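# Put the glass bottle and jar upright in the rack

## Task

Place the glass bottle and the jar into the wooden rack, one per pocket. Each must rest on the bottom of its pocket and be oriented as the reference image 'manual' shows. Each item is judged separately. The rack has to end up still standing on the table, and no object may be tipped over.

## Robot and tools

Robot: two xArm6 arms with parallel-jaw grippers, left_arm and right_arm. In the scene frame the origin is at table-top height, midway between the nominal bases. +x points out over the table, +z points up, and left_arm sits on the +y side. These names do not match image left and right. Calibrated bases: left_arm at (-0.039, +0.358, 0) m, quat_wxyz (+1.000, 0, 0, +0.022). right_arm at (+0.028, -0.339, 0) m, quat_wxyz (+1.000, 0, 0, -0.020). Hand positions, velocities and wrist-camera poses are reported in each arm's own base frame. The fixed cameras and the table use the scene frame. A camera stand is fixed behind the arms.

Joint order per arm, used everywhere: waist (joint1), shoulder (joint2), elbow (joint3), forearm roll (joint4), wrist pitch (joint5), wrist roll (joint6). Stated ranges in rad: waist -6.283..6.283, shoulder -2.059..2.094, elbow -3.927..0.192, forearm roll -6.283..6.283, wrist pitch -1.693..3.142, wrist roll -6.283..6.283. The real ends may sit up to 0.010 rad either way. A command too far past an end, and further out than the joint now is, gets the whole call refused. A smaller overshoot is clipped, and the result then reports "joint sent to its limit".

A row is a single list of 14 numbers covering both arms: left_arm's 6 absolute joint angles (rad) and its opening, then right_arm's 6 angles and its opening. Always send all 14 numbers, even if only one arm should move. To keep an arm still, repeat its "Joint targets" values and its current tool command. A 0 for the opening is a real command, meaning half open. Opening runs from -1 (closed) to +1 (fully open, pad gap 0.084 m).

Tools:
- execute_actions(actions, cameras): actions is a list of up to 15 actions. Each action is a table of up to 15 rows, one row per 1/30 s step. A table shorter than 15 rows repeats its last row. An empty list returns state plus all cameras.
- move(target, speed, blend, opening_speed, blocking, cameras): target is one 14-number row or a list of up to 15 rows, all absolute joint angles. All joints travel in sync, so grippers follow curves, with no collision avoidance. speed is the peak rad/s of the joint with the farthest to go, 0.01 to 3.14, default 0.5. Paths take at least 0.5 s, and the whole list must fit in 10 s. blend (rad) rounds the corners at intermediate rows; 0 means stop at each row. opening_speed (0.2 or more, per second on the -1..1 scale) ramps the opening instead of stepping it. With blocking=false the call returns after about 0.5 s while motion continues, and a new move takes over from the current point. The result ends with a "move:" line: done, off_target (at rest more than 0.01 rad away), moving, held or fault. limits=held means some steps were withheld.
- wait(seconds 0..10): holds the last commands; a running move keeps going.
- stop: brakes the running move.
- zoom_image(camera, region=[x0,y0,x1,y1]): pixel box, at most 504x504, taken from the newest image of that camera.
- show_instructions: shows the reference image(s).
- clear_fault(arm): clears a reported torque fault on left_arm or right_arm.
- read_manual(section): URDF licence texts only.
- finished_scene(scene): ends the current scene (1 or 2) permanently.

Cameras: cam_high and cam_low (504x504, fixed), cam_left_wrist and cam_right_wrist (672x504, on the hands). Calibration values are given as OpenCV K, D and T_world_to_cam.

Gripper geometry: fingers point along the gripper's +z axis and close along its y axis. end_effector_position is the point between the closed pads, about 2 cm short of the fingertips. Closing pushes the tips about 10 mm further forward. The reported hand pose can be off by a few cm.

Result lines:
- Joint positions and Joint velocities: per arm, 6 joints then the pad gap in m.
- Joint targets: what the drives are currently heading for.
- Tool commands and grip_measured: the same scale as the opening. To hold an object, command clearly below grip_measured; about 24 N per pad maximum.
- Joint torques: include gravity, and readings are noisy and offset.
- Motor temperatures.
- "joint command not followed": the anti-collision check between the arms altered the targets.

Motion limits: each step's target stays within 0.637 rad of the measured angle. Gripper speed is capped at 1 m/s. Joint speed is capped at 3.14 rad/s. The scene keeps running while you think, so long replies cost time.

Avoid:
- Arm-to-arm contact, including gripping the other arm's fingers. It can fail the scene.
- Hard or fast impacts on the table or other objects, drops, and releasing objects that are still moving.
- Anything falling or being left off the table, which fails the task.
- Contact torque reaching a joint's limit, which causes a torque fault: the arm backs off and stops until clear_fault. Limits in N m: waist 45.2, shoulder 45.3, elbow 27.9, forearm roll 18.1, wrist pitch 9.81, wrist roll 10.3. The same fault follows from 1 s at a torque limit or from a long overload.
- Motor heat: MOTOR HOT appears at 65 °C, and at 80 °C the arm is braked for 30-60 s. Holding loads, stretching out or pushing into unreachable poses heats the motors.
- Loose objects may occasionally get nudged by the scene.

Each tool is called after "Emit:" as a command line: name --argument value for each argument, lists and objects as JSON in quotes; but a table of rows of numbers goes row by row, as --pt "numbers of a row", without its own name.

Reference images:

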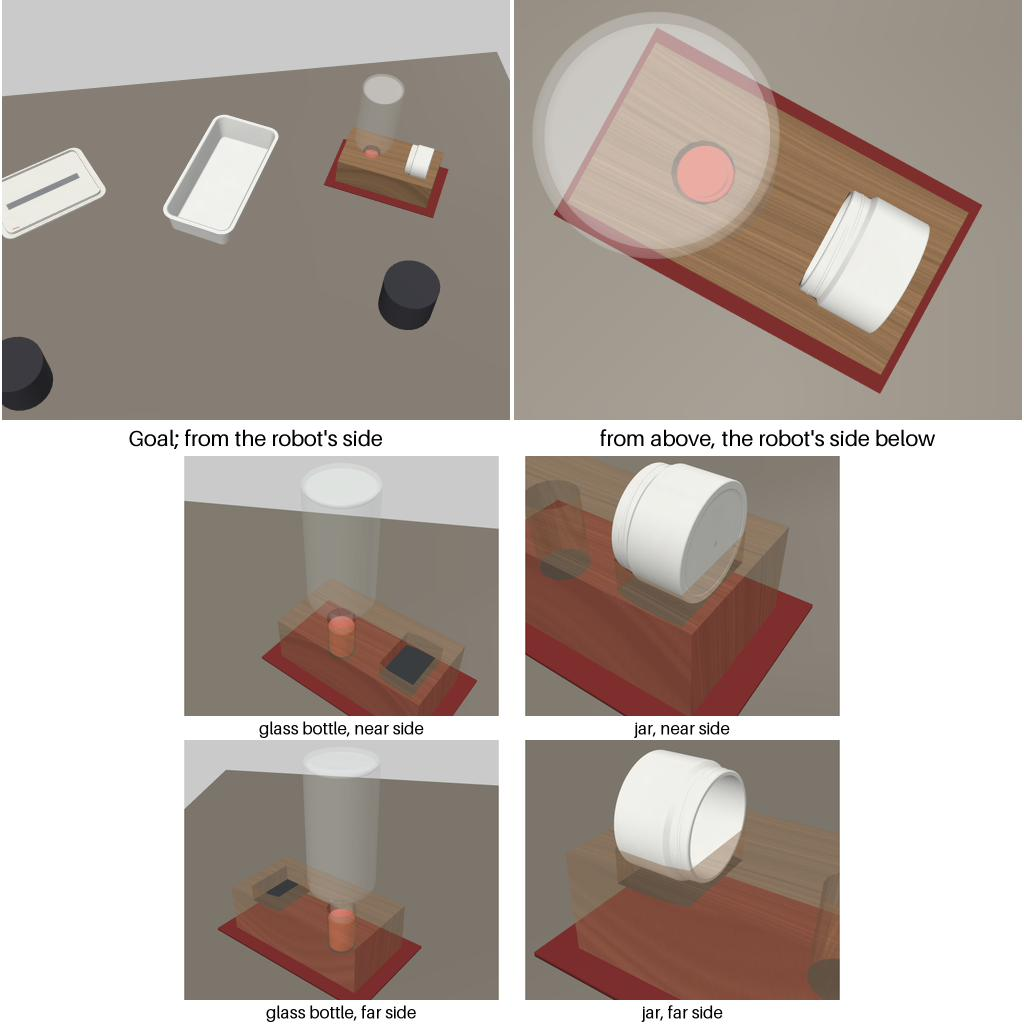

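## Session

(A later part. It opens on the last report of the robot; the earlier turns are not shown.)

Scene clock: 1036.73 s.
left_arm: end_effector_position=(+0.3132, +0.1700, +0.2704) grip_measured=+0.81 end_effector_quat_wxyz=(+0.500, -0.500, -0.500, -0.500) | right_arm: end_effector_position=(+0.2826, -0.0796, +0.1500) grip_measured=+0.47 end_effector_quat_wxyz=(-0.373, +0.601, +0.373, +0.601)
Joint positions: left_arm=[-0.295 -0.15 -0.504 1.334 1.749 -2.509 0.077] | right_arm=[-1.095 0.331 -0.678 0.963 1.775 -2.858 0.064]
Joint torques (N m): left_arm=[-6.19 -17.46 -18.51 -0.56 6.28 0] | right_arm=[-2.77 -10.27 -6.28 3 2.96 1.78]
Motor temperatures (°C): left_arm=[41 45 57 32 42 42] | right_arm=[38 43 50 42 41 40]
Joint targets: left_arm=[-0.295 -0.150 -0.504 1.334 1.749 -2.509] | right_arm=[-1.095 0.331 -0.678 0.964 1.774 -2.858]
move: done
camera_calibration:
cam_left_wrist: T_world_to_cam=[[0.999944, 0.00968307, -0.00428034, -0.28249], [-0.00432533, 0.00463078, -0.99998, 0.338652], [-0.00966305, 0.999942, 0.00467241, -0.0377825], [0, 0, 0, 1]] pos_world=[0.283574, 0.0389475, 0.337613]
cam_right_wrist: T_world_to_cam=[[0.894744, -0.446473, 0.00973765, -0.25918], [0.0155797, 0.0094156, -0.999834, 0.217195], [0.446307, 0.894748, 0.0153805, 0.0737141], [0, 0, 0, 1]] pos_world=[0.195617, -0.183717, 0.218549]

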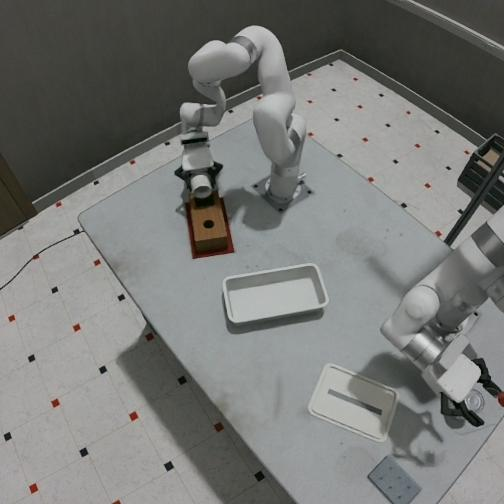

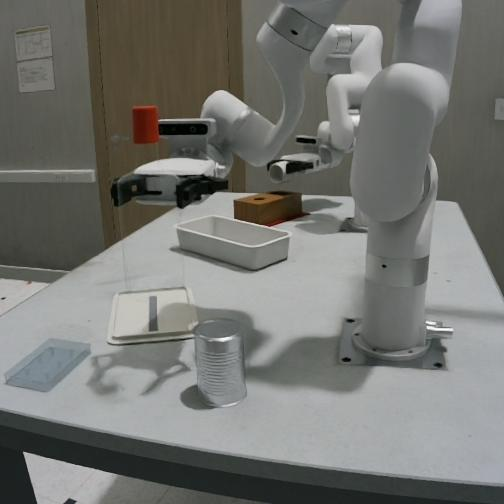

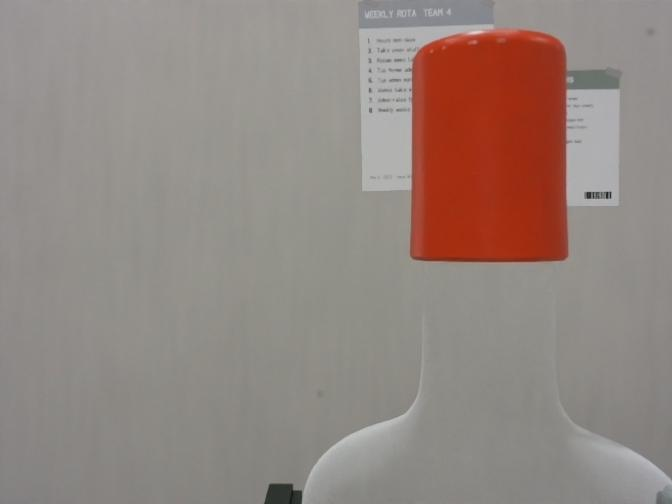

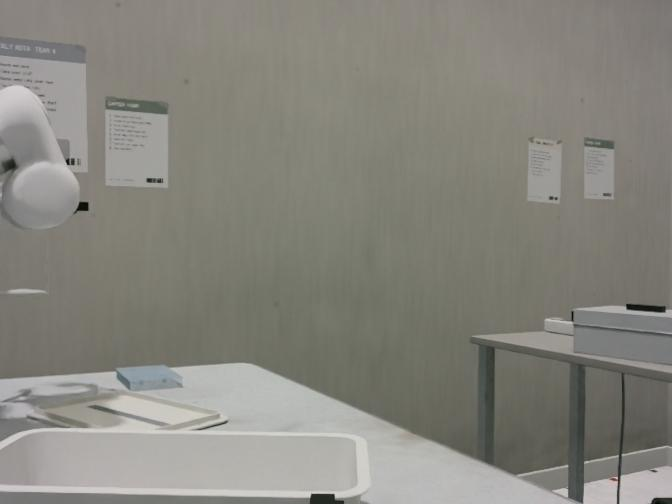

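Emit:
zoom_image --camera "cam_high" --region '[180, 165, 240, 240]'

Emit:
zoom_image --camera "cam_low" --region '[225, 145, 325, 235]'

Scaled by 6.720 from the camera's 504x504 image, which has a finer 720x720 frame.

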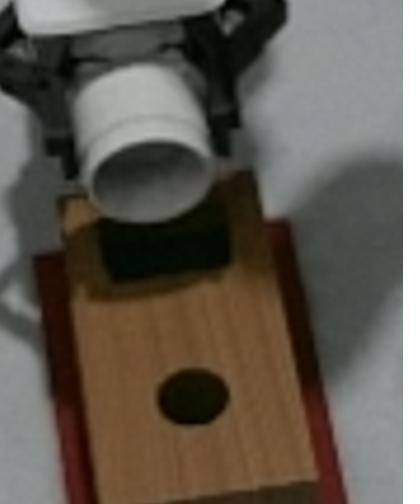

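Scaled by 5.040 from the camera's 504x504 image, which has a finer 720x720 frame.

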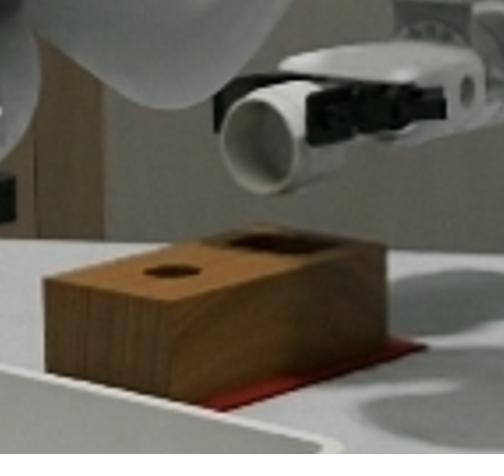

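Emit:
move --target '[-0.2949, -0.1497, -0.5044, 1.3342, 1.7486, -2.5087, -1, -1.088, 0.4417, -0.7156, 0.9609, 1.7307, -2.9181, -0.6]' --speed 0.4 --cameras '["cam_high", "cam_low"]'

Emit:
zoom_image --camera "cam_high" --region '[180, 165, 240, 240]'

Emit:
zoom_image --camera "cam_low" --region '[225, 145, 325, 235]'

Scene clock: 1089.20 s.
left_arm: end_effector_position=(+0.3132, +0.1700, +0.2704) grip_measured=+0.81 end_effector_quat_wxyz=(+0.500, -0.500, -0.500, -0.500) | right_arm: end_effector_position=(+0.2833, -0.0808, +0.1186) grip_measured=+0.47 end_effector_quat_wxyz=(-0.373, +0.601, +0.373, +0.601)
Joint positions: left_arm=[-0.295 -0.15 -0.504 1.334 1.749 -2.509 0.077] | right_arm=[-1.088 0.442 -0.716 0.961 1.731 -2.918 0.064]
Joint torques (N m): left_arm=[-5.89 -17.5 -18.45 -0.65 6.24 -0.35] | right_arm=[3.35 -9.03 -8.31 -1.43 -1.1 -2]
Motor temperatures (°C): left_arm=[41 45 58 32 42 42] | right_arm=[38 43 41 42 42 40]
Joint targets: left_arm=[-0.295 -0.150 -0.504 1.334 1.749 -2.509] | right_arm=[-1.088 0.442 -0.716 0.961 1.731 -2.918]
move: done
Images, in order (width x height): cam_high 504x504, cam_low 504x504.

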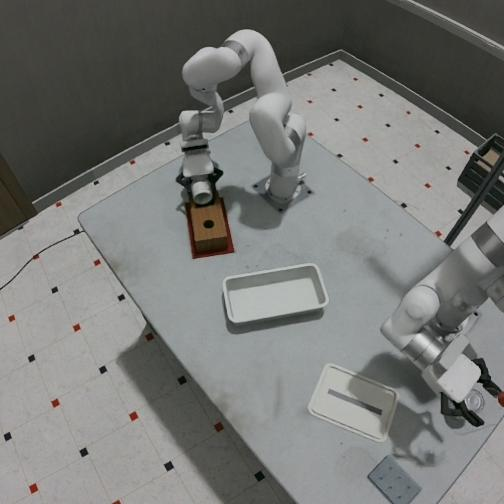

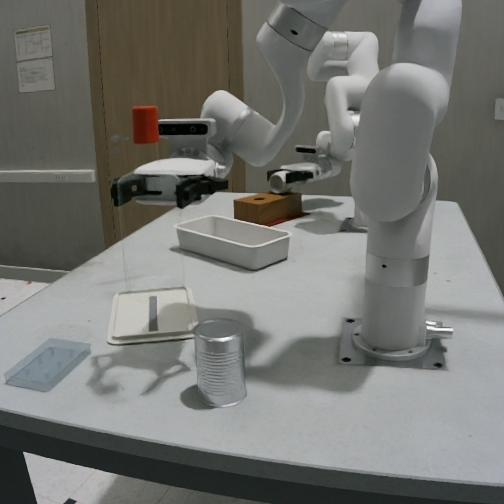

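Scaled by 6.720 from the camera's 504x504 image, which has a finer 720x720 frame.

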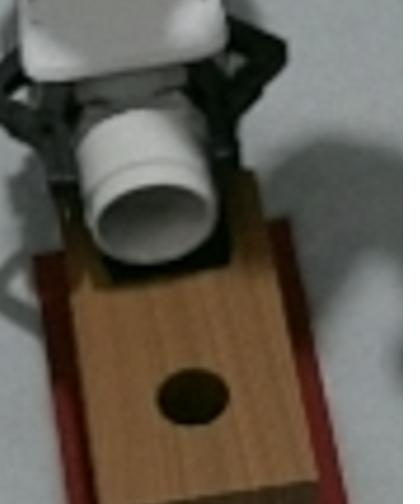

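Scaled by 5.040 from the camera's 504x504 image, which has a finer 720x720 frame.

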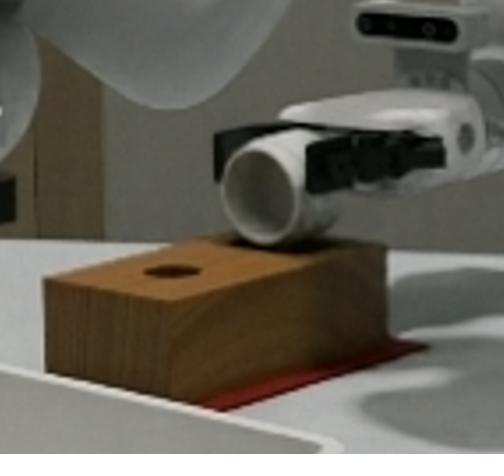

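Emit:
move --target '[-0.2949, -0.1497, -0.5044, 1.3342, 1.7486, -2.5087, -1, -1.0841, 0.4342, -0.6987, 0.9572, 1.7255, -2.9262, -0.6]' --speed 0.3 --cameras '["cam_high", "cam_low"]'

Emit:
zoom_image --camera "cam_high" --region '[180, 165, 240, 240]'

Emit:
zoom_image --camera "cam_low" --region '[245, 165, 305, 210]'

Scene clock: 1147.90 s.
left_arm: end_effector_position=(+0.3132, +0.1700, +0.2704) grip_measured=+0.81 end_effector_quat_wxyz=(+0.500, -0.500, -0.500, -0.500) | right_arm: end_effector_position=(+0.2804, -0.0751, +0.1180) grip_measured=+0.47 end_effector_quat_wxyz=(-0.375, +0.600, +0.375, +0.600)
Joint positions: left_arm=[-0.295 -0.15 -0.504 1.334 1.749 -2.509 0.077] | right_arm=[-1.084 0.434 -0.699 0.957 1.726 -2.926 0.064]
Joint torques (N m): left_arm=[-6.07 -17.37 -18.43 -0.67 6.18 -0.72] | right_arm=[3.13 -17.25 -3.51 -1.73 -1.16 -1.64]
Motor temperatures (°C): left_arm=[41 45 59 32 43 42] | right_arm=[38 43 40 41 40 40]
Joint targets: left_arm=[-0.295 -0.150 -0.504 1.334 1.749 -2.509] | right_arm=[-1.084 0.434 -0.699 0.957 1.726 -2.926]
move: done
Images, in order (width x height): cam_high 504x504, cam_low 504x504.

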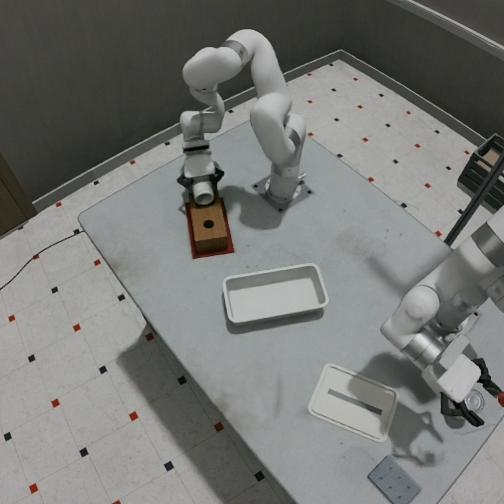

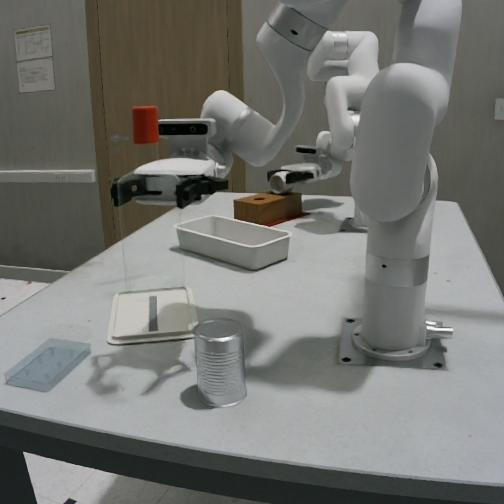

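Scaled by 6.720 from the camera's 504x504 image, which has a finer 720x720 frame.

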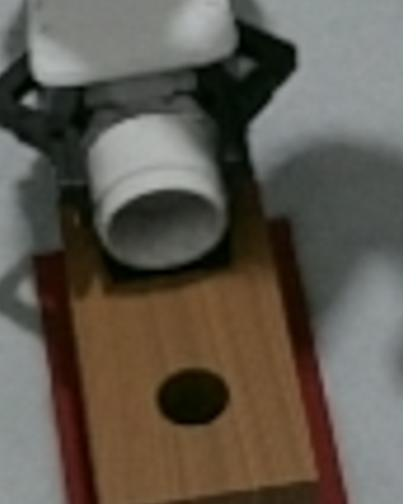

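Scaled by 8.400 from the camera's 504x504 image, which has a finer 720x720 frame.

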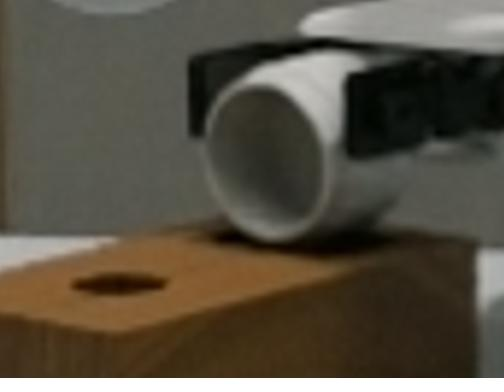

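Emit:
move --target '[-0.2949, -0.1497, -0.5044, 1.3342, 1.7486, -2.5087, -1, -1.0792, 0.5083, -0.726, 0.9567, 1.6976, -2.9641, -0.6]' --speed 0.06 --cameras '["cam_high", "cam_low"]'

Emit:
zoom_image --camera "cam_high" --region '[180, 165, 240, 240]'

Emit:
zoom_image --camera "cam_low" --region '[245, 165, 305, 210]'

Scene clock: 1157.10 s.
left_arm: end_effector_position=(+0.3132, +0.1700, +0.2704) grip_measured=+0.81 end_effector_quat_wxyz=(+0.500, -0.500, -0.500, -0.500) | right_arm: end_effector_position=(+0.2796, -0.0706, +0.1254) grip_measured=+0.47 end_effector_quat_wxyz=(-0.387, +0.582, +0.368, +0.613)
Joint positions: left_arm=[-0.295 -0.15 -0.504 1.334 1.749 -2.509 0.077] | right_arm=[-1.083 0.454 -0.706 0.957 1.771 -2.937 0.064]
Joint torques (N m): left_arm=[-5.94 -17.39 -18.47 -0.73 6.26 -0.73] | right_arm=[0.49 -15.07 -7.38 0.01 3.12 0.02]
Motor temperatures (°C): left_arm=[41 46 59 32 43 42] | right_arm=[38 43 40 41 40 40]
Joint targets: left_arm=[-0.295 -0.150 -0.504 1.334 1.749 -2.509] | right_arm=[-1.083 0.454 -0.706 0.957 1.773 -2.937]
Tool commands: left_gripper/opening=-1.0 right_gripper/opening=-0.6
TORQUE FAULT: the external load on the wrist pitch of the right arm reached its load limit, and that arm stopped. The contact can be on any part of that arm beyond that joint, not only on its tool. A torque fault puts only its own arm into a fault stop. That arm's remaining commands of this call were not run. The hold on the wrist pitch of that arm was moved back by the arm itself, up to 3 degrees, as the stop began. That arm is still stopped at the end of this call. While its stop runs, that arm, its gripper or tool too, takes no new command.
CLEAR FAULT: the right arm stays stopped (state 4) until you call clear_fault(arm="right_arm").
End effector pose when the fault began: right_arm: position (+0.2804, -0.0748, +0.1131), quat_wxyz (-0.375, +0.599, +0.374, +0.600)
Joint positions when the fault began: right_arm=[-1.083 0.454 -0.706 0.957 1.721 -2.936 0.064]
move: fault (right_arm); right_arm: the wrist pitch is farthest, 0.073 rad from its target
Images, in order (width x height): cam_high 504x504, cam_low 504x504.

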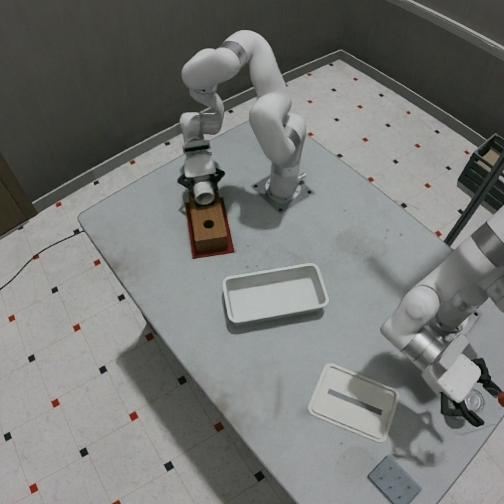

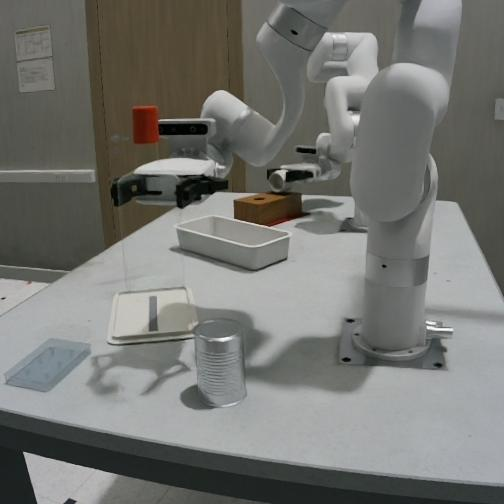

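Scaled by 6.720 from the camera's 504x504 image, which has a finer 720x720 frame.

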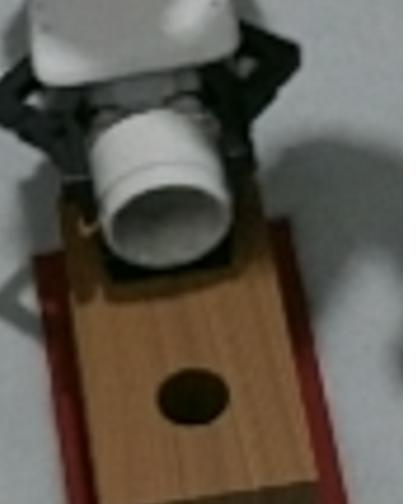

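Scaled by 8.400 from the camera's 504x504 image, which has a finer 720x720 frame.

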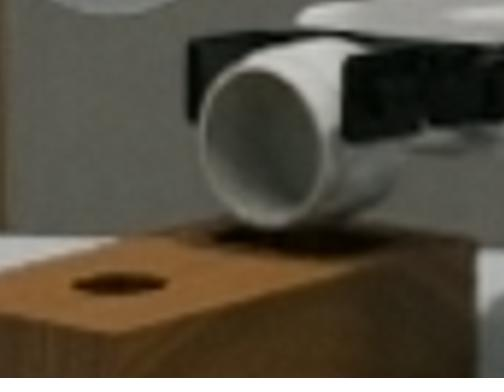

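Emit:
clear_fault --arm "right_arm"

Emit:
move --pt "-0.2949 -0.1497 -0.5044 1.3342 1.7486 -2.5087 -1 -1.0971 0.4159 -0.6965 0.9462 1.7376 -2.9149 -0.6" --pt "-0.2949 -0.1497 -0.5044 1.3342 1.7486 -2.5087 -1 -1.0971 0.4159 -0.6965 0.9462 1.7376 -2.9149 0.4" --speed 0.2 --cameras '["cam_high", "cam_low"]'

Emit:
zoom_image --camera "cam_high" --region '[180, 165, 240, 240]'

Emit:
zoom_image --camera "cam_low" --region '[245, 165, 305, 210]'

Scene clock: 1210.10 s.
left_arm: end_effector_position=(+0.3132, +0.1700, +0.2704) grip_measured=+0.81 end_effector_quat_wxyz=(+0.500, -0.500, -0.500, -0.500) | right_arm: end_effector_position=(+0.2796, -0.0706, +0.1254) grip_measured=+0.47 end_effector_quat_wxyz=(-0.387, +0.582, +0.368, +0.613)
Joint positions: left_arm=[-0.295 -0.15 -0.504 1.334 1.749 -2.509 0.077] | right_arm=[-1.083 0.454 -0.706 0.957 1.771 -2.937 0.064]
Joint torques (N m): left_arm=[-5.77 -16.81 -18.52 -0.55 6.25 -0.76] | right_arm=[0.06 -14.76 -7.35 0.23 3.3 0.13]
Motor temperatures (°C): left_arm=[41 46 60 32 43 42] | right_arm=[38 43 41 41 42 39]
Joint targets: left_arm=[-0.295 -0.150 -0.504 1.334 1.749 -2.509] | right_arm=[-1.083 0.454 -0.706 0.957 1.771 -2.937]
Tool commands: left_gripper/opening=-1.0 right_gripper/opening=-0.6
TORQUE FAULT, CONTINUED: the right arm's stop, for the torque fault of the wrist pitch that an earlier result reported, is over. The call counts as one of the actions that you can send in this scene. The hold on the wrist pitch of that arm was moved back by the arm itself, up to 3 degrees, as the stop began. That arm's target is now where it stood when the stop ended, not its last command. That arm keeps its grip as last carried out and accepts commands again: back off and push less far.
CLEAR FAULT: your call cleared the right arm's torque fault. If a joint's load stays at its limit, that arm stops again at once.

Scene clock: 1211.43 s.
left_arm: end_effector_position=(+0.3132, +0.1700, +0.2704) grip_measured=+0.81 end_effector_quat_wxyz=(+0.500, -0.500, -0.500, -0.500) | right_arm: end_effector_position=(+0.2775, -0.0779, +0.1239) grip_measured=+0.47 end_effector_quat_wxyz=(-0.375, +0.600, +0.375, +0.600)
Joint positions: left_arm=[-0.295 -0.15 -0.504 1.334 1.749 -2.509 0.077] | right_arm=[-1.097 0.416 -0.696 0.946 1.738 -2.915 0.064]
Joint torques (N m): left_arm=[-5.83 -16.94 -18.44 -0.53 6.26 -0.71] | right_arm=[-2.86 -19.03 -4.9 -1.98 -0.28 1.92]
Motor temperatures (°C): left_arm=[41 46 60 32 43 42] | right_arm=[38 44 41 41 42 39]
Joint targets: left_arm=[-0.295 -0.150 -0.504 1.334 1.749 -2.509] | right_arm=[-1.097 0.416 -0.697 0.946 1.738 -2.915]
move: done
Images, in order (width x height): cam_high 504x504, cam_low 504x504.

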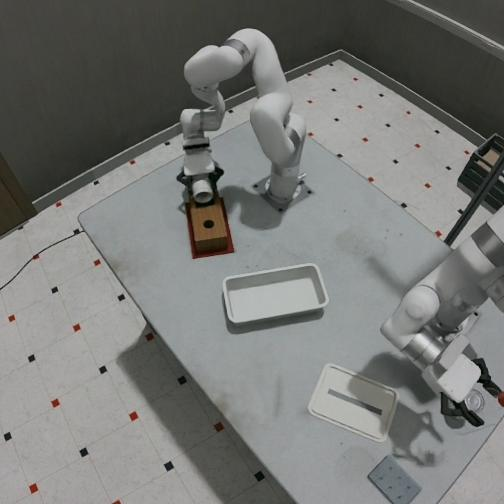

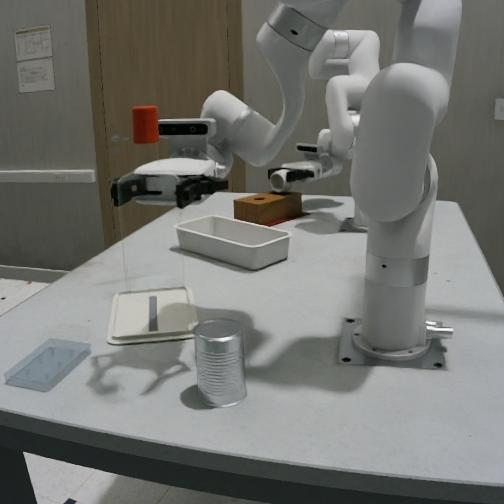

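Scaled by 6.720 from the camera's 504x504 image, which has a finer 720x720 frame.

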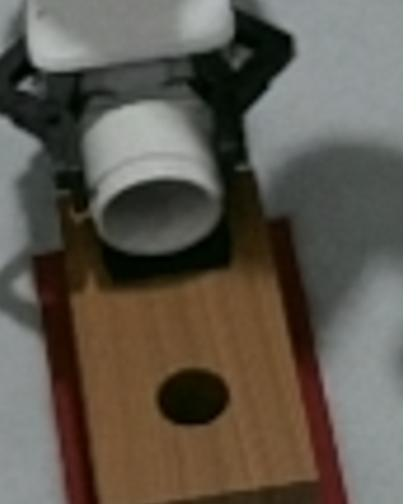

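Scaled by 8.400 from the camera's 504x504 image, which has a finer 720x720 frame.

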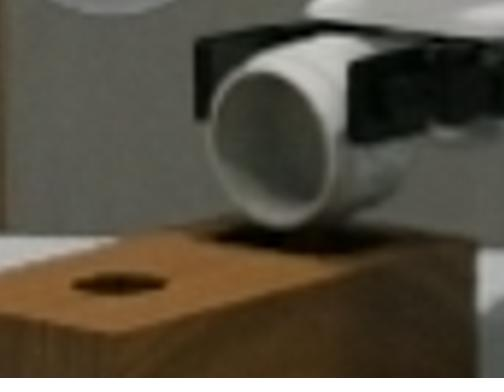

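Emit:
move --target '[-0.2949, -0.1497, -0.5044, 1.3342, 1.7486, -2.5087, -1, -1.0938, 0.4936, -0.7251, 0.9457, 1.7084, -2.9546, 0.4]' --speed 0.04 --cameras '["cam_high", "cam_low"]'

Emit:
zoom_image --camera "cam_high" --region '[180, 165, 240, 240]'

Emit:
zoom_image --camera "cam_low" --region '[245, 165, 305, 210]'

Scene clock: 1227.70 s.
left_arm: end_effector_position=(+0.3132, +0.1700, +0.2704) grip_measured=+0.81 end_effector_quat_wxyz=(+0.500, -0.500, -0.500, -0.500) | right_arm: end_effector_position=(+0.2769, -0.0742, +0.1251) grip_measured=+0.47 end_effector_quat_wxyz=(-0.387, +0.582, +0.368, +0.613)
Joint positions: left_arm=[-0.295 -0.15 -0.504 1.334 1.749 -2.509 0.077] | right_arm=[-1.095 0.458 -0.712 0.946 1.774 -2.937 0.064]
Joint torques (N m): left_arm=[-5.97 -16.72 -18.42 -0.48 6.26 -0.71] | right_arm=[0.13 -14.36 -7.16 0.34 3.28 -0.04]
Motor temperatures (°C): left_arm=[41 46 60 32 43 42] | right_arm=[38 44 41 41 41 39]
Joint targets: left_arm=[-0.295 -0.150 -0.504 1.334 1.749 -2.509] | right_arm=[-1.095 0.459 -0.712 0.946 1.777 -2.937]
Tool commands: left_gripper/opening=-1.0 right_gripper/opening=+0.4
TORQUE FAULT: the external load on the wrist pitch of the right arm reached its load limit, and that arm stopped. The contact can be on any part of that arm beyond that joint, not only on its tool. A torque fault puts only its own arm into a fault stop. That arm's remaining commands of this call were not run. The hold on the wrist pitch of that arm was moved back by the arm itself, up to 3 degrees, as the stop began. That arm is still stopped at the end of this call. While its stop runs, that arm, its gripper or tool too, takes no new command.
CLEAR FAULT: the right arm stays stopped (state 4) until you call clear_fault(arm="right_arm").
End effector pose when the fault began: right_arm: position (+0.2777, -0.0784, +0.1128), quat_wxyz (-0.375, +0.599, +0.374, +0.601)
Joint positions when the fault began: right_arm=[-1.095 0.458 -0.712 0.946 1.724 -2.937 0.064]
move: fault (right_arm); right_arm: the wrist pitch is farthest, 0.066 rad from its target
Images, in order (width x height): cam_high 504x504, cam_low 504x504.

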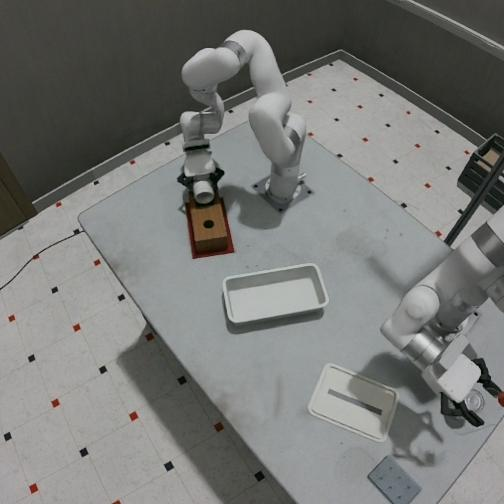

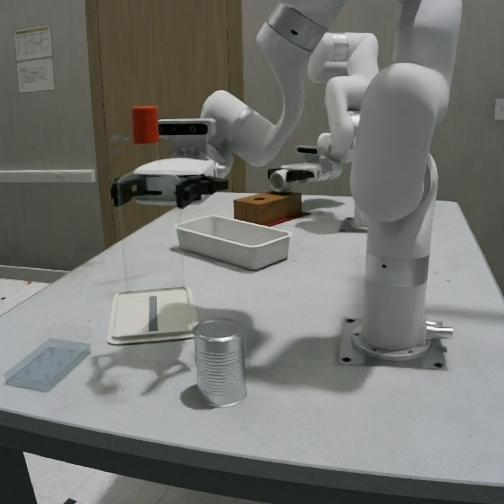

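Scaled by 6.720 from the camera's 504x504 image, which has a finer 720x720 frame.

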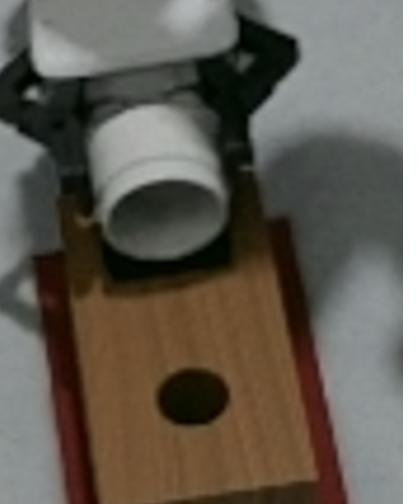

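Scaled by 8.400 from the camera's 504x504 image, which has a finer 720x720 frame.

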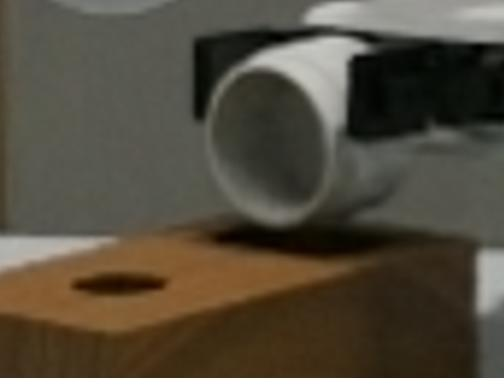

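Emit:
clear_fault --arm "right_arm"

Emit:
move --pt "-0.2949 -0.1497 -0.5044 1.3342 1.7486 -2.5087 -1 -1.091 0.4334 -0.6971 0.9506 1.7265 -2.9262 0.4" --pt "-0.2949 -0.1497 -0.5044 1.3342 1.7486 -2.5087 -1 -1.0902 0.4458 -0.7017 0.9505 1.7219 -2.9325 0.4" --pt "-0.2949 -0.1497 -0.5044 1.3342 1.7486 -2.5087 -1 -1.0902 0.4458 -0.7017 0.9505 1.7219 -2.9325 0.455" --speed '[0.2, 0.06, 0.06]' --cameras '["cam_high", "cam_low"]'

Emit:
zoom_image --camera "cam_high" --region '[180, 165, 240, 240]'

Emit:
zoom_image --camera "cam_low" --region '[245, 165, 305, 210]'

Scene clock: 1311.43 s.
left_arm: end_effector_position=(+0.3132, +0.1700, +0.2704) grip_measured=+0.81 end_effector_quat_wxyz=(+0.500, -0.500, -0.500, -0.500) | right_arm: end_effector_position=(+0.2769, -0.0742, +0.1251) grip_measured=+0.47 end_effector_quat_wxyz=(-0.387, +0.582, +0.368, +0.613)
Joint positions: left_arm=[-0.295 -0.15 -0.504 1.334 1.749 -2.509 0.077] | right_arm=[-1.095 0.458 -0.712 0.946 1.774 -2.937 0.064]
Joint torques (N m): left_arm=[-5.7 -16.14 -18.37 -0.43 6.26 -0.72] | right_arm=[0.17 -14.34 -7.03 0.27 3.31 -0.01]
Motor temperatures (°C): left_arm=[40 45 61 32 43 42] | right_arm=[37 43 41 41 43 39]
Joint targets: left_arm=[-0.295 -0.150 -0.504 1.334 1.749 -2.509] | right_arm=[-1.095 0.458 -0.712 0.946 1.774 -2.937]
Tool commands: left_gripper/opening=-1.0 right_gripper/opening=+0.4
TORQUE FAULT, CONTINUED: the right arm's stop, for the torque fault of the wrist pitch that an earlier result reported, is over. The call counts as one of the actions that you can send in this scene. The hold on the wrist pitch of that arm was moved back by the arm itself, up to 3 degrees, as the stop began. That arm's target is now where it stood when the stop ended, not its last command. That arm keeps its grip as last carried out and accepts commands again: back off and push less far.
CLEAR FAULT: your call cleared the right arm's torque fault. If a joint's load stays at its limit, that arm stops again at once.

Scene clock: 1313.27 s.
left_arm: end_effector_position=(+0.3132, +0.1700, +0.2704) grip_measured=+0.81 end_effector_quat_wxyz=(+0.500, -0.500, -0.500, -0.500) | right_arm: end_effector_position=(+0.2782, -0.0758, +0.1146) grip_measured=+0.47 end_effector_quat_wxyz=(-0.375, +0.600, +0.374, +0.599)
Joint positions: left_arm=[-0.295 -0.15 -0.504 1.334 1.749 -2.509 0.077] | right_arm=[-1.09 0.446 -0.702 0.951 1.722 -2.932 0.064]
Joint torques (N m): left_arm=[-5.88 -16.05 -18.51 -0.19 6.19 -0.67] | right_arm=[3.1 -8.42 -8.65 -1.75 -1.18 -1.01]
Motor temperatures (°C): left_arm=[40 45 61 32 43 42] | right_arm=[37 43 41 41 43 39]
Joint targets: left_arm=[-0.295 -0.150 -0.504 1.334 1.749 -2.509] | right_arm=[-1.090 0.446 -0.702 0.950 1.722 -2.933]
move: done
Images, in order (width x height): cam_high 504x504, cam_low 504x504.

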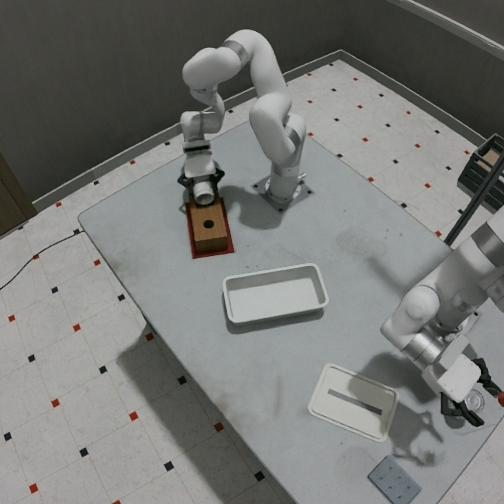

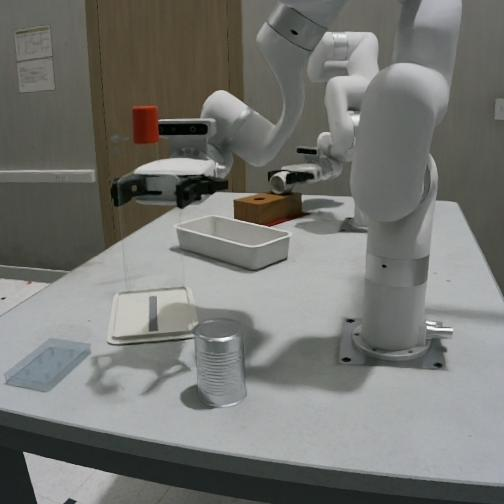

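Scaled by 6.720 from the camera's 504x504 image, which has a finer 720x720 frame.

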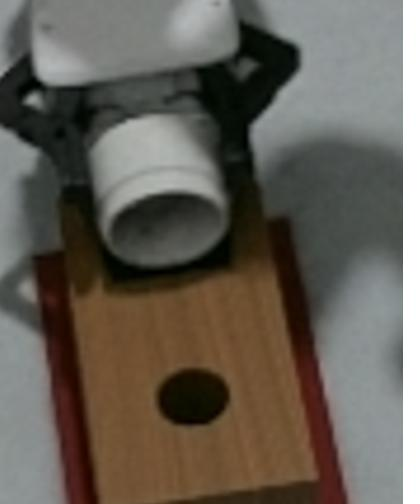

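Scaled by 8.400 from the camera's 504x504 image, which has a finer 720x720 frame.

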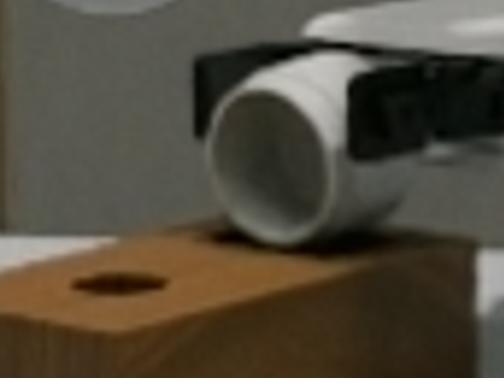

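Emit:
move --target '[-0.2949, -0.1497, -0.5044, 1.3342, 1.7486, -2.5087, -1, -1.0891, 0.4616, -0.7075, 0.9504, 1.7159, -2.9406, 0.455]' --speed 0.015 --cameras '[]'

Scene clock: 1348.00 s.
left_arm: end_effector_position=(+0.3132, +0.1700, +0.2704) grip_measured=+0.81 end_effector_quat_wxyz=(+0.500, -0.500, -0.500, -0.500) | right_arm: end_effector_position=(+0.2774, -0.0714, +0.1248) grip_measured=+0.47 end_effector_quat_wxyz=(-0.388, +0.582, +0.367, +0.613)
Joint positions: left_arm=[-0.295 -0.15 -0.504 1.334 1.749 -2.509 0.077] | right_arm=[-1.089 0.456 -0.705 0.95 1.771 -2.937 0.064]
Joint torques (N m): left_arm=[-5.69 -16.2 -18.53 -0.34 6.18 -0.67] | right_arm=[0.16 -14.52 -7.16 0.25 3.13 0.13]
Motor temperatures (°C): left_arm=[40 46 61 32 43 42] | right_arm=[37 43 41 41 41 39]
Joint targets: left_arm=[-0.295 -0.150 -0.504 1.334 1.749 -2.509] | right_arm=[-1.089 0.456 -0.705 0.950 1.773 -2.937]
Tool commands: left_gripper/opening=-1.0 right_gripper/opening=+0.455
TORQUE FAULT: the external load on the wrist pitch of the right arm reached its load limit, and that arm stopped. The contact can be on any part of that arm beyond that joint, not only on its tool. A torque fault puts only its own arm into a fault stop. That arm's remaining commands of this call were not run. The hold on the wrist pitch of that arm was moved back by the arm itself, up to 3 degrees, as the stop began. That arm is still stopped at the end of this call. While its stop runs, that arm, its gripper or tool too, takes no new command.
CLEAR FAULT: the right arm stays stopped (state 4) until you call clear_fault(arm="right_arm").
End effector pose when the fault began: right_arm: position (+0.2782, -0.0756, +0.1124), quat_wxyz (-0.376, +0.599, +0.374, +0.600)
Joint positions when the fault began: right_arm=[-1.089 0.456 -0.705 0.95 1.721 -2.937 0.064]
move: fault (right_arm); right_arm: the wrist pitch is farthest, 0.055 rad from its target
No camera images: "cameras" was empty.

Emit:
clear_fault --arm "right_arm"

Emit:
move --pt "-0.2949 -0.1497 -0.5044 1.3342 1.7486 -2.5087 -1 -1.091 0.4334 -0.6971 0.9506 1.7265 -2.9262 0.455" --pt "-0.2949 -0.1497 -0.5044 1.3342 1.7486 -2.5087 -1 -1.09 0.451 -0.7036 0.9505 1.7199 -2.9352 0.455" --pt "-0.2949 -0.1497 -0.5044 1.3342 1.7486 -2.5087 -1 -1.09 0.451 -0.7036 0.9505 1.7199 -2.9352 0.55" --speed '[0.2, 0.03, 0.03]' --opening_speed 0.2 --cameras '["cam_high", "cam_low"]'

Emit:
zoom_image --camera "cam_low" --region '[245, 165, 305, 210]'

Emit:
zoom_image --camera "cam_high" --region '[180, 165, 240, 240]'

Scene clock: 1385.63 s.
left_arm: end_effector_position=(+0.3132, +0.1700, +0.2704) grip_measured=+0.81 end_effector_quat_wxyz=(+0.500, -0.500, -0.500, -0.500) | right_arm: end_effector_position=(+0.2774, -0.0714, +0.1248) grip_measured=+0.47 end_effector_quat_wxyz=(-0.388, +0.582, +0.367, +0.613)
Joint positions: left_arm=[-0.295 -0.15 -0.504 1.334 1.749 -2.509 0.077] | right_arm=[-1.089 0.456 -0.705 0.95 1.771 -2.937 0.064]
Joint torques (N m): left_arm=[-5.81 -15.74 -18.52 -0.19 6.13 -0.77] | right_arm=[0.02 -14.67 -7.43 0.41 3.04 0.02]
Motor temperatures (°C): left_arm=[40 46 61 32 43 42] | right_arm=[37 43 41 41 43 39]
Joint targets: left_arm=[-0.295 -0.150 -0.504 1.334 1.749 -2.509] | right_arm=[-1.089 0.456 -0.705 0.950 1.771 -2.937]
Tool commands: left_gripper/opening=-1.0 right_gripper/opening=+0.455
TORQUE FAULT, CONTINUED: the right arm's stop, for the torque fault of the wrist pitch that an earlier result reported, is over. The call counts as one of the actions that you can send in this scene. The hold on the wrist pitch of that arm was moved back by the arm itself, up to 3 degrees, as the stop began. That arm's target is now where it stood when the stop ended, not its last command. That arm keeps its grip as last carried out and accepts commands again: back off and push less far.
CLEAR FAULT: your call cleared the right arm's torque fault. If a joint's load stays at its limit, that arm stops again at once.

Scene clock: 1387.97 s.
left_arm: end_effector_position=(+0.3132, +0.1700, +0.2704) grip_measured=+0.81 end_effector_quat_wxyz=(+0.500, -0.500, -0.500, -0.500) | right_arm: end_effector_position=(+0.2782, -0.0758, +0.1130) grip_measured=+0.54 end_effector_quat_wxyz=(-0.375, +0.600, +0.374, +0.599)
Joint positions: left_arm=[-0.295 -0.15 -0.504 1.334 1.749 -2.509 0.077] | right_arm=[-1.09 0.451 -0.704 0.95 1.72 -2.935 0.067]
Joint torques (N m): left_arm=[-5.79 -15.83 -18.52 -0.22 6.12 -0.73] | right_arm=[-2.83 -18.87 -4.78 -1.52 3.02 -0.93]
Motor temperatures (°C): left_arm=[40 46 61 32 43 42] | right_arm=[37 43 41 41 42 39]
Joint targets: left_arm=[-0.295 -0.150 -0.504 1.334 1.749 -2.509] | right_arm=[-1.090 0.451 -0.704 0.950 1.720 -2.935]
move: done
Images, in order (width x height): cam_high 504x504, cam_low 504x504.

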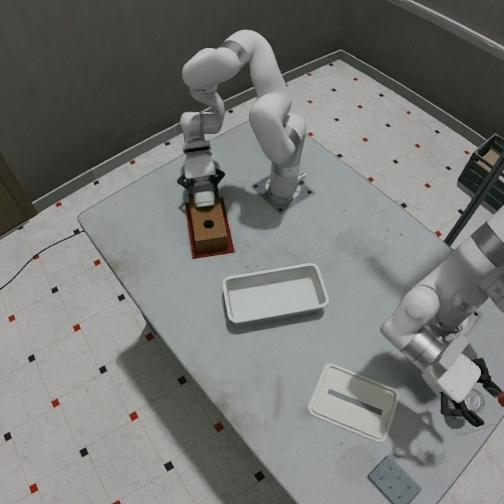

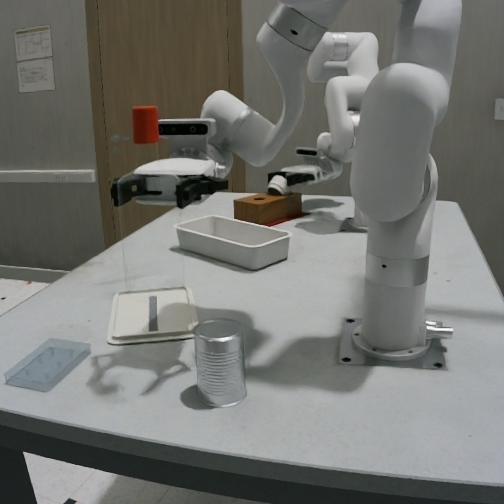

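Scaled by 8.400 from the camera's 504x504 image, which has a finer 720x720 frame.

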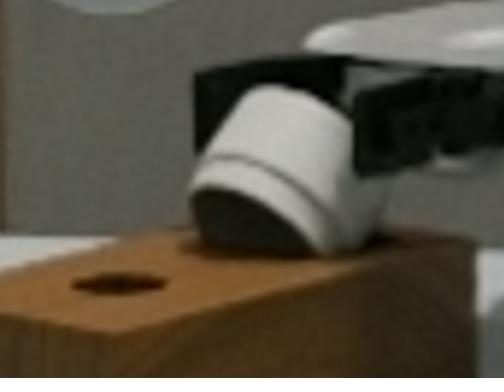

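Scaled by 6.720 from the camera's 504x504 image, which has a finer 720x720 frame.

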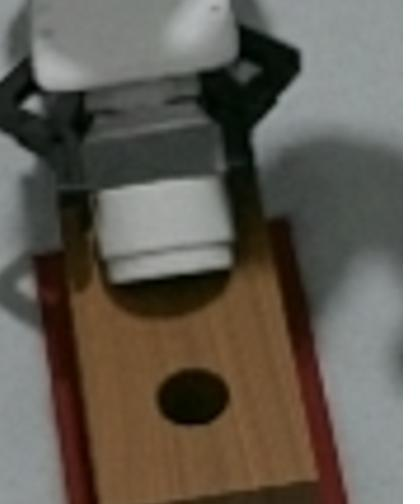

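Emit:
move --pt "-0.2949 -0.1497 -0.5044 1.3342 1.7486 -2.5087 -1 -1.09 0.451 -0.7036 0.9505 1.7199 -2.9352 0.8" --pt "-0.2949 -0.1497 -0.5044 1.3342 1.7486 -2.5087 -1 -1.1016 0.3215 -0.66 0.9575 1.768 -2.858 0.8" --speed '[0.1, 0.15]' --opening_speed 0.3 --cameras '["cam_high", "cam_low"]'

Emit:
zoom_image --camera "cam_low" --region '[245, 165, 305, 210]'

Scene clock: 1478.80 s.
left_arm: end_effector_position=(+0.3132, +0.1700, +0.2704) grip_measured=+0.81 end_effector_quat_wxyz=(+0.500, -0.500, -0.500, -0.500) | right_arm: end_effector_position=(+0.2784, -0.0763, +0.1489) grip_measured=+0.80 end_effector_quat_wxyz=(-0.375, +0.603, +0.370, +0.599)
Joint positions: left_arm=[-0.295 -0.15 -0.504 1.334 1.749 -2.509 0.077] | right_arm=[-1.102 0.322 -0.66 0.957 1.768 -2.858 0.077]
Joint torques (N m): left_arm=[-5.88 -15.7 -18.62 -0.23 6.13 -0.63] | right_arm=[-2.67 -18.23 -6.18 2.63 2.99 2.05]
Motor temperatures (°C): left_arm=[40 46 62 32 43 41] | right_arm=[37 45 40 41 43 39]
Joint targets: left_arm=[-0.295 -0.150 -0.504 1.334 1.749 -2.509] | right_arm=[-1.102 0.322 -0.660 0.958 1.768 -2.858]
move: done
Images, in order (width x height): cam_high 504x504, cam_low 504x504.

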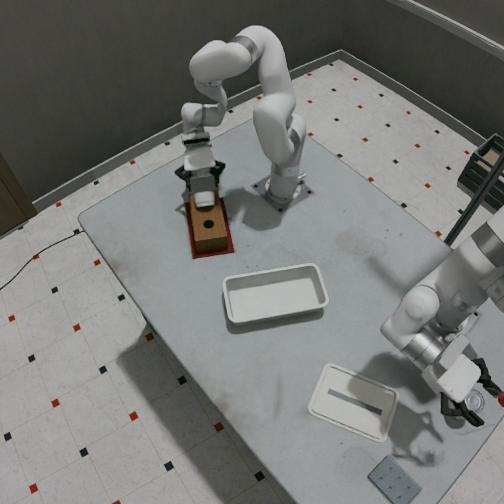

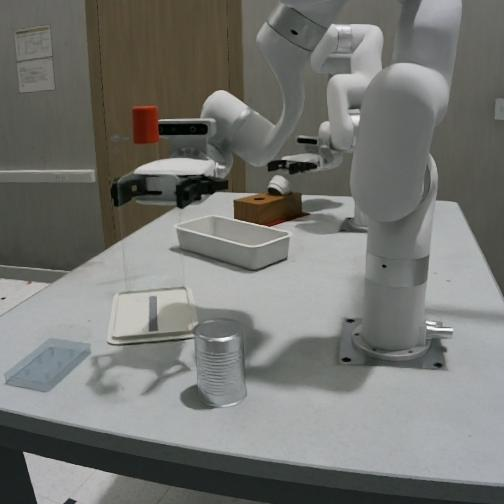

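Scaled by 8.400 from the camera's 504x504 image, which has a finer 720x720 frame.

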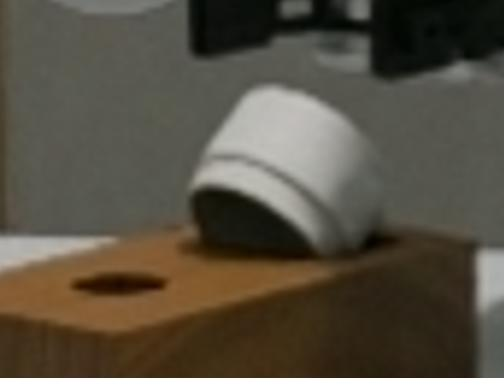

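Emit:
move --pt "-0.2949 -0.1497 -0.5044 1.3342 1.7486 -2.5087 -1 -1.1 0.08 -0.66 0.92 1.77 -2.85 0.8" --pt "-0.2949 -0.1497 -0.5044 1.3342 1.7486 -2.5087 -1 0.028 -0.3433 -0.7943 0.0 1.1376 -3.1416 0.8" --speed '[0.6, 1.2]' --blend 0.1 --cameras '["cam_right_wrist"]'

Emit:
zoom_image --camera "cam_right_wrist" --region '[80, 30, 400, 330]'

Scene clock: 1493.77 s.
left_arm: end_effector_position=(+0.3132, +0.1700, +0.2704) grip_measured=+0.81 end_effector_quat_wxyz=(+0.500, -0.500, -0.500, -0.500) | right_arm: end_effector_position=(+0.3739, +0.0104, +0.2280) grip_measured=+0.80 end_effector_quat_wxyz=(+0.000, -0.014, +1.000, +0.000)
Joint positions: left_arm=[-0.295 -0.15 -0.504 1.334 1.749 -2.509 0.077] | right_arm=[0.028 -0.343 -0.794 0 1.138 -3.142 0.077]
Joint torques (N m): left_arm=[-5.58 -15.71 -18.52 -0.19 6.07 -0.74] | right_arm=[2.87 -14.44 -21.07 -2.18 -2.74 -1.74]
Motor temperatures (°C): left_arm=[40 46 62 32 43 41] | right_arm=[37 44 41 41 43 39]
Joint targets: left_arm=[-0.295 -0.150 -0.504 1.334 1.749 -2.509] | right_arm=[0.028 -0.343 -0.794 0.000 1.138 -3.142]
move: done
camera_calibration:
cam_right_wrist: T_world_to_cam=[[-0.0376947, 0.999281, 0.00404867, 0.033459], [0.999167, 0.0377531, -0.015464, -0.299513], [-0.0156057, 0.00346239, -0.999872, 0.364667], [0, 0, 0, 1]] pos_world=[0.306216, -0.02339, 0.359854]
Images, in order (width x height): cam_right_wrist 672x504.

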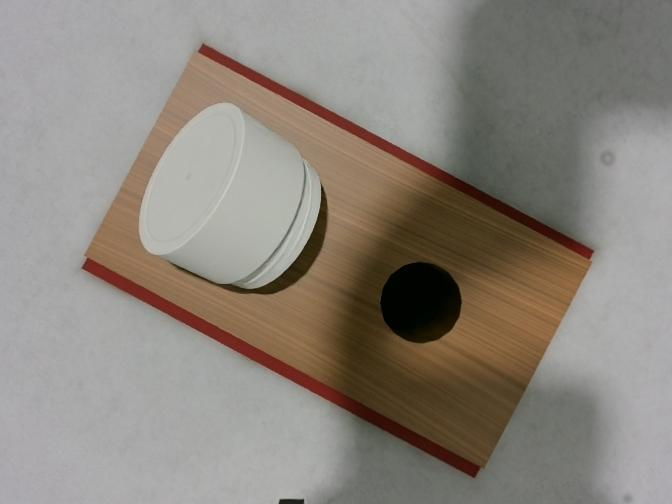

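Scaled by 1.575 from the camera's 672x504 image, which has a finer 960x720 frame.

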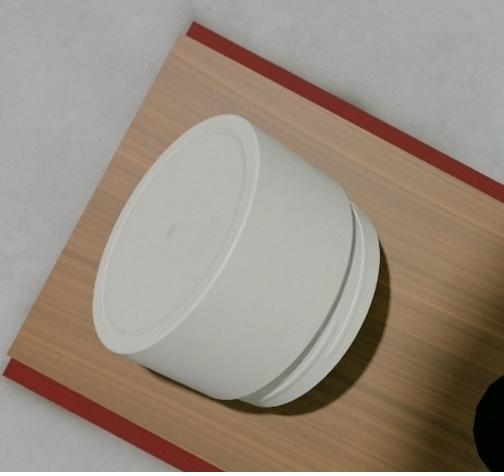

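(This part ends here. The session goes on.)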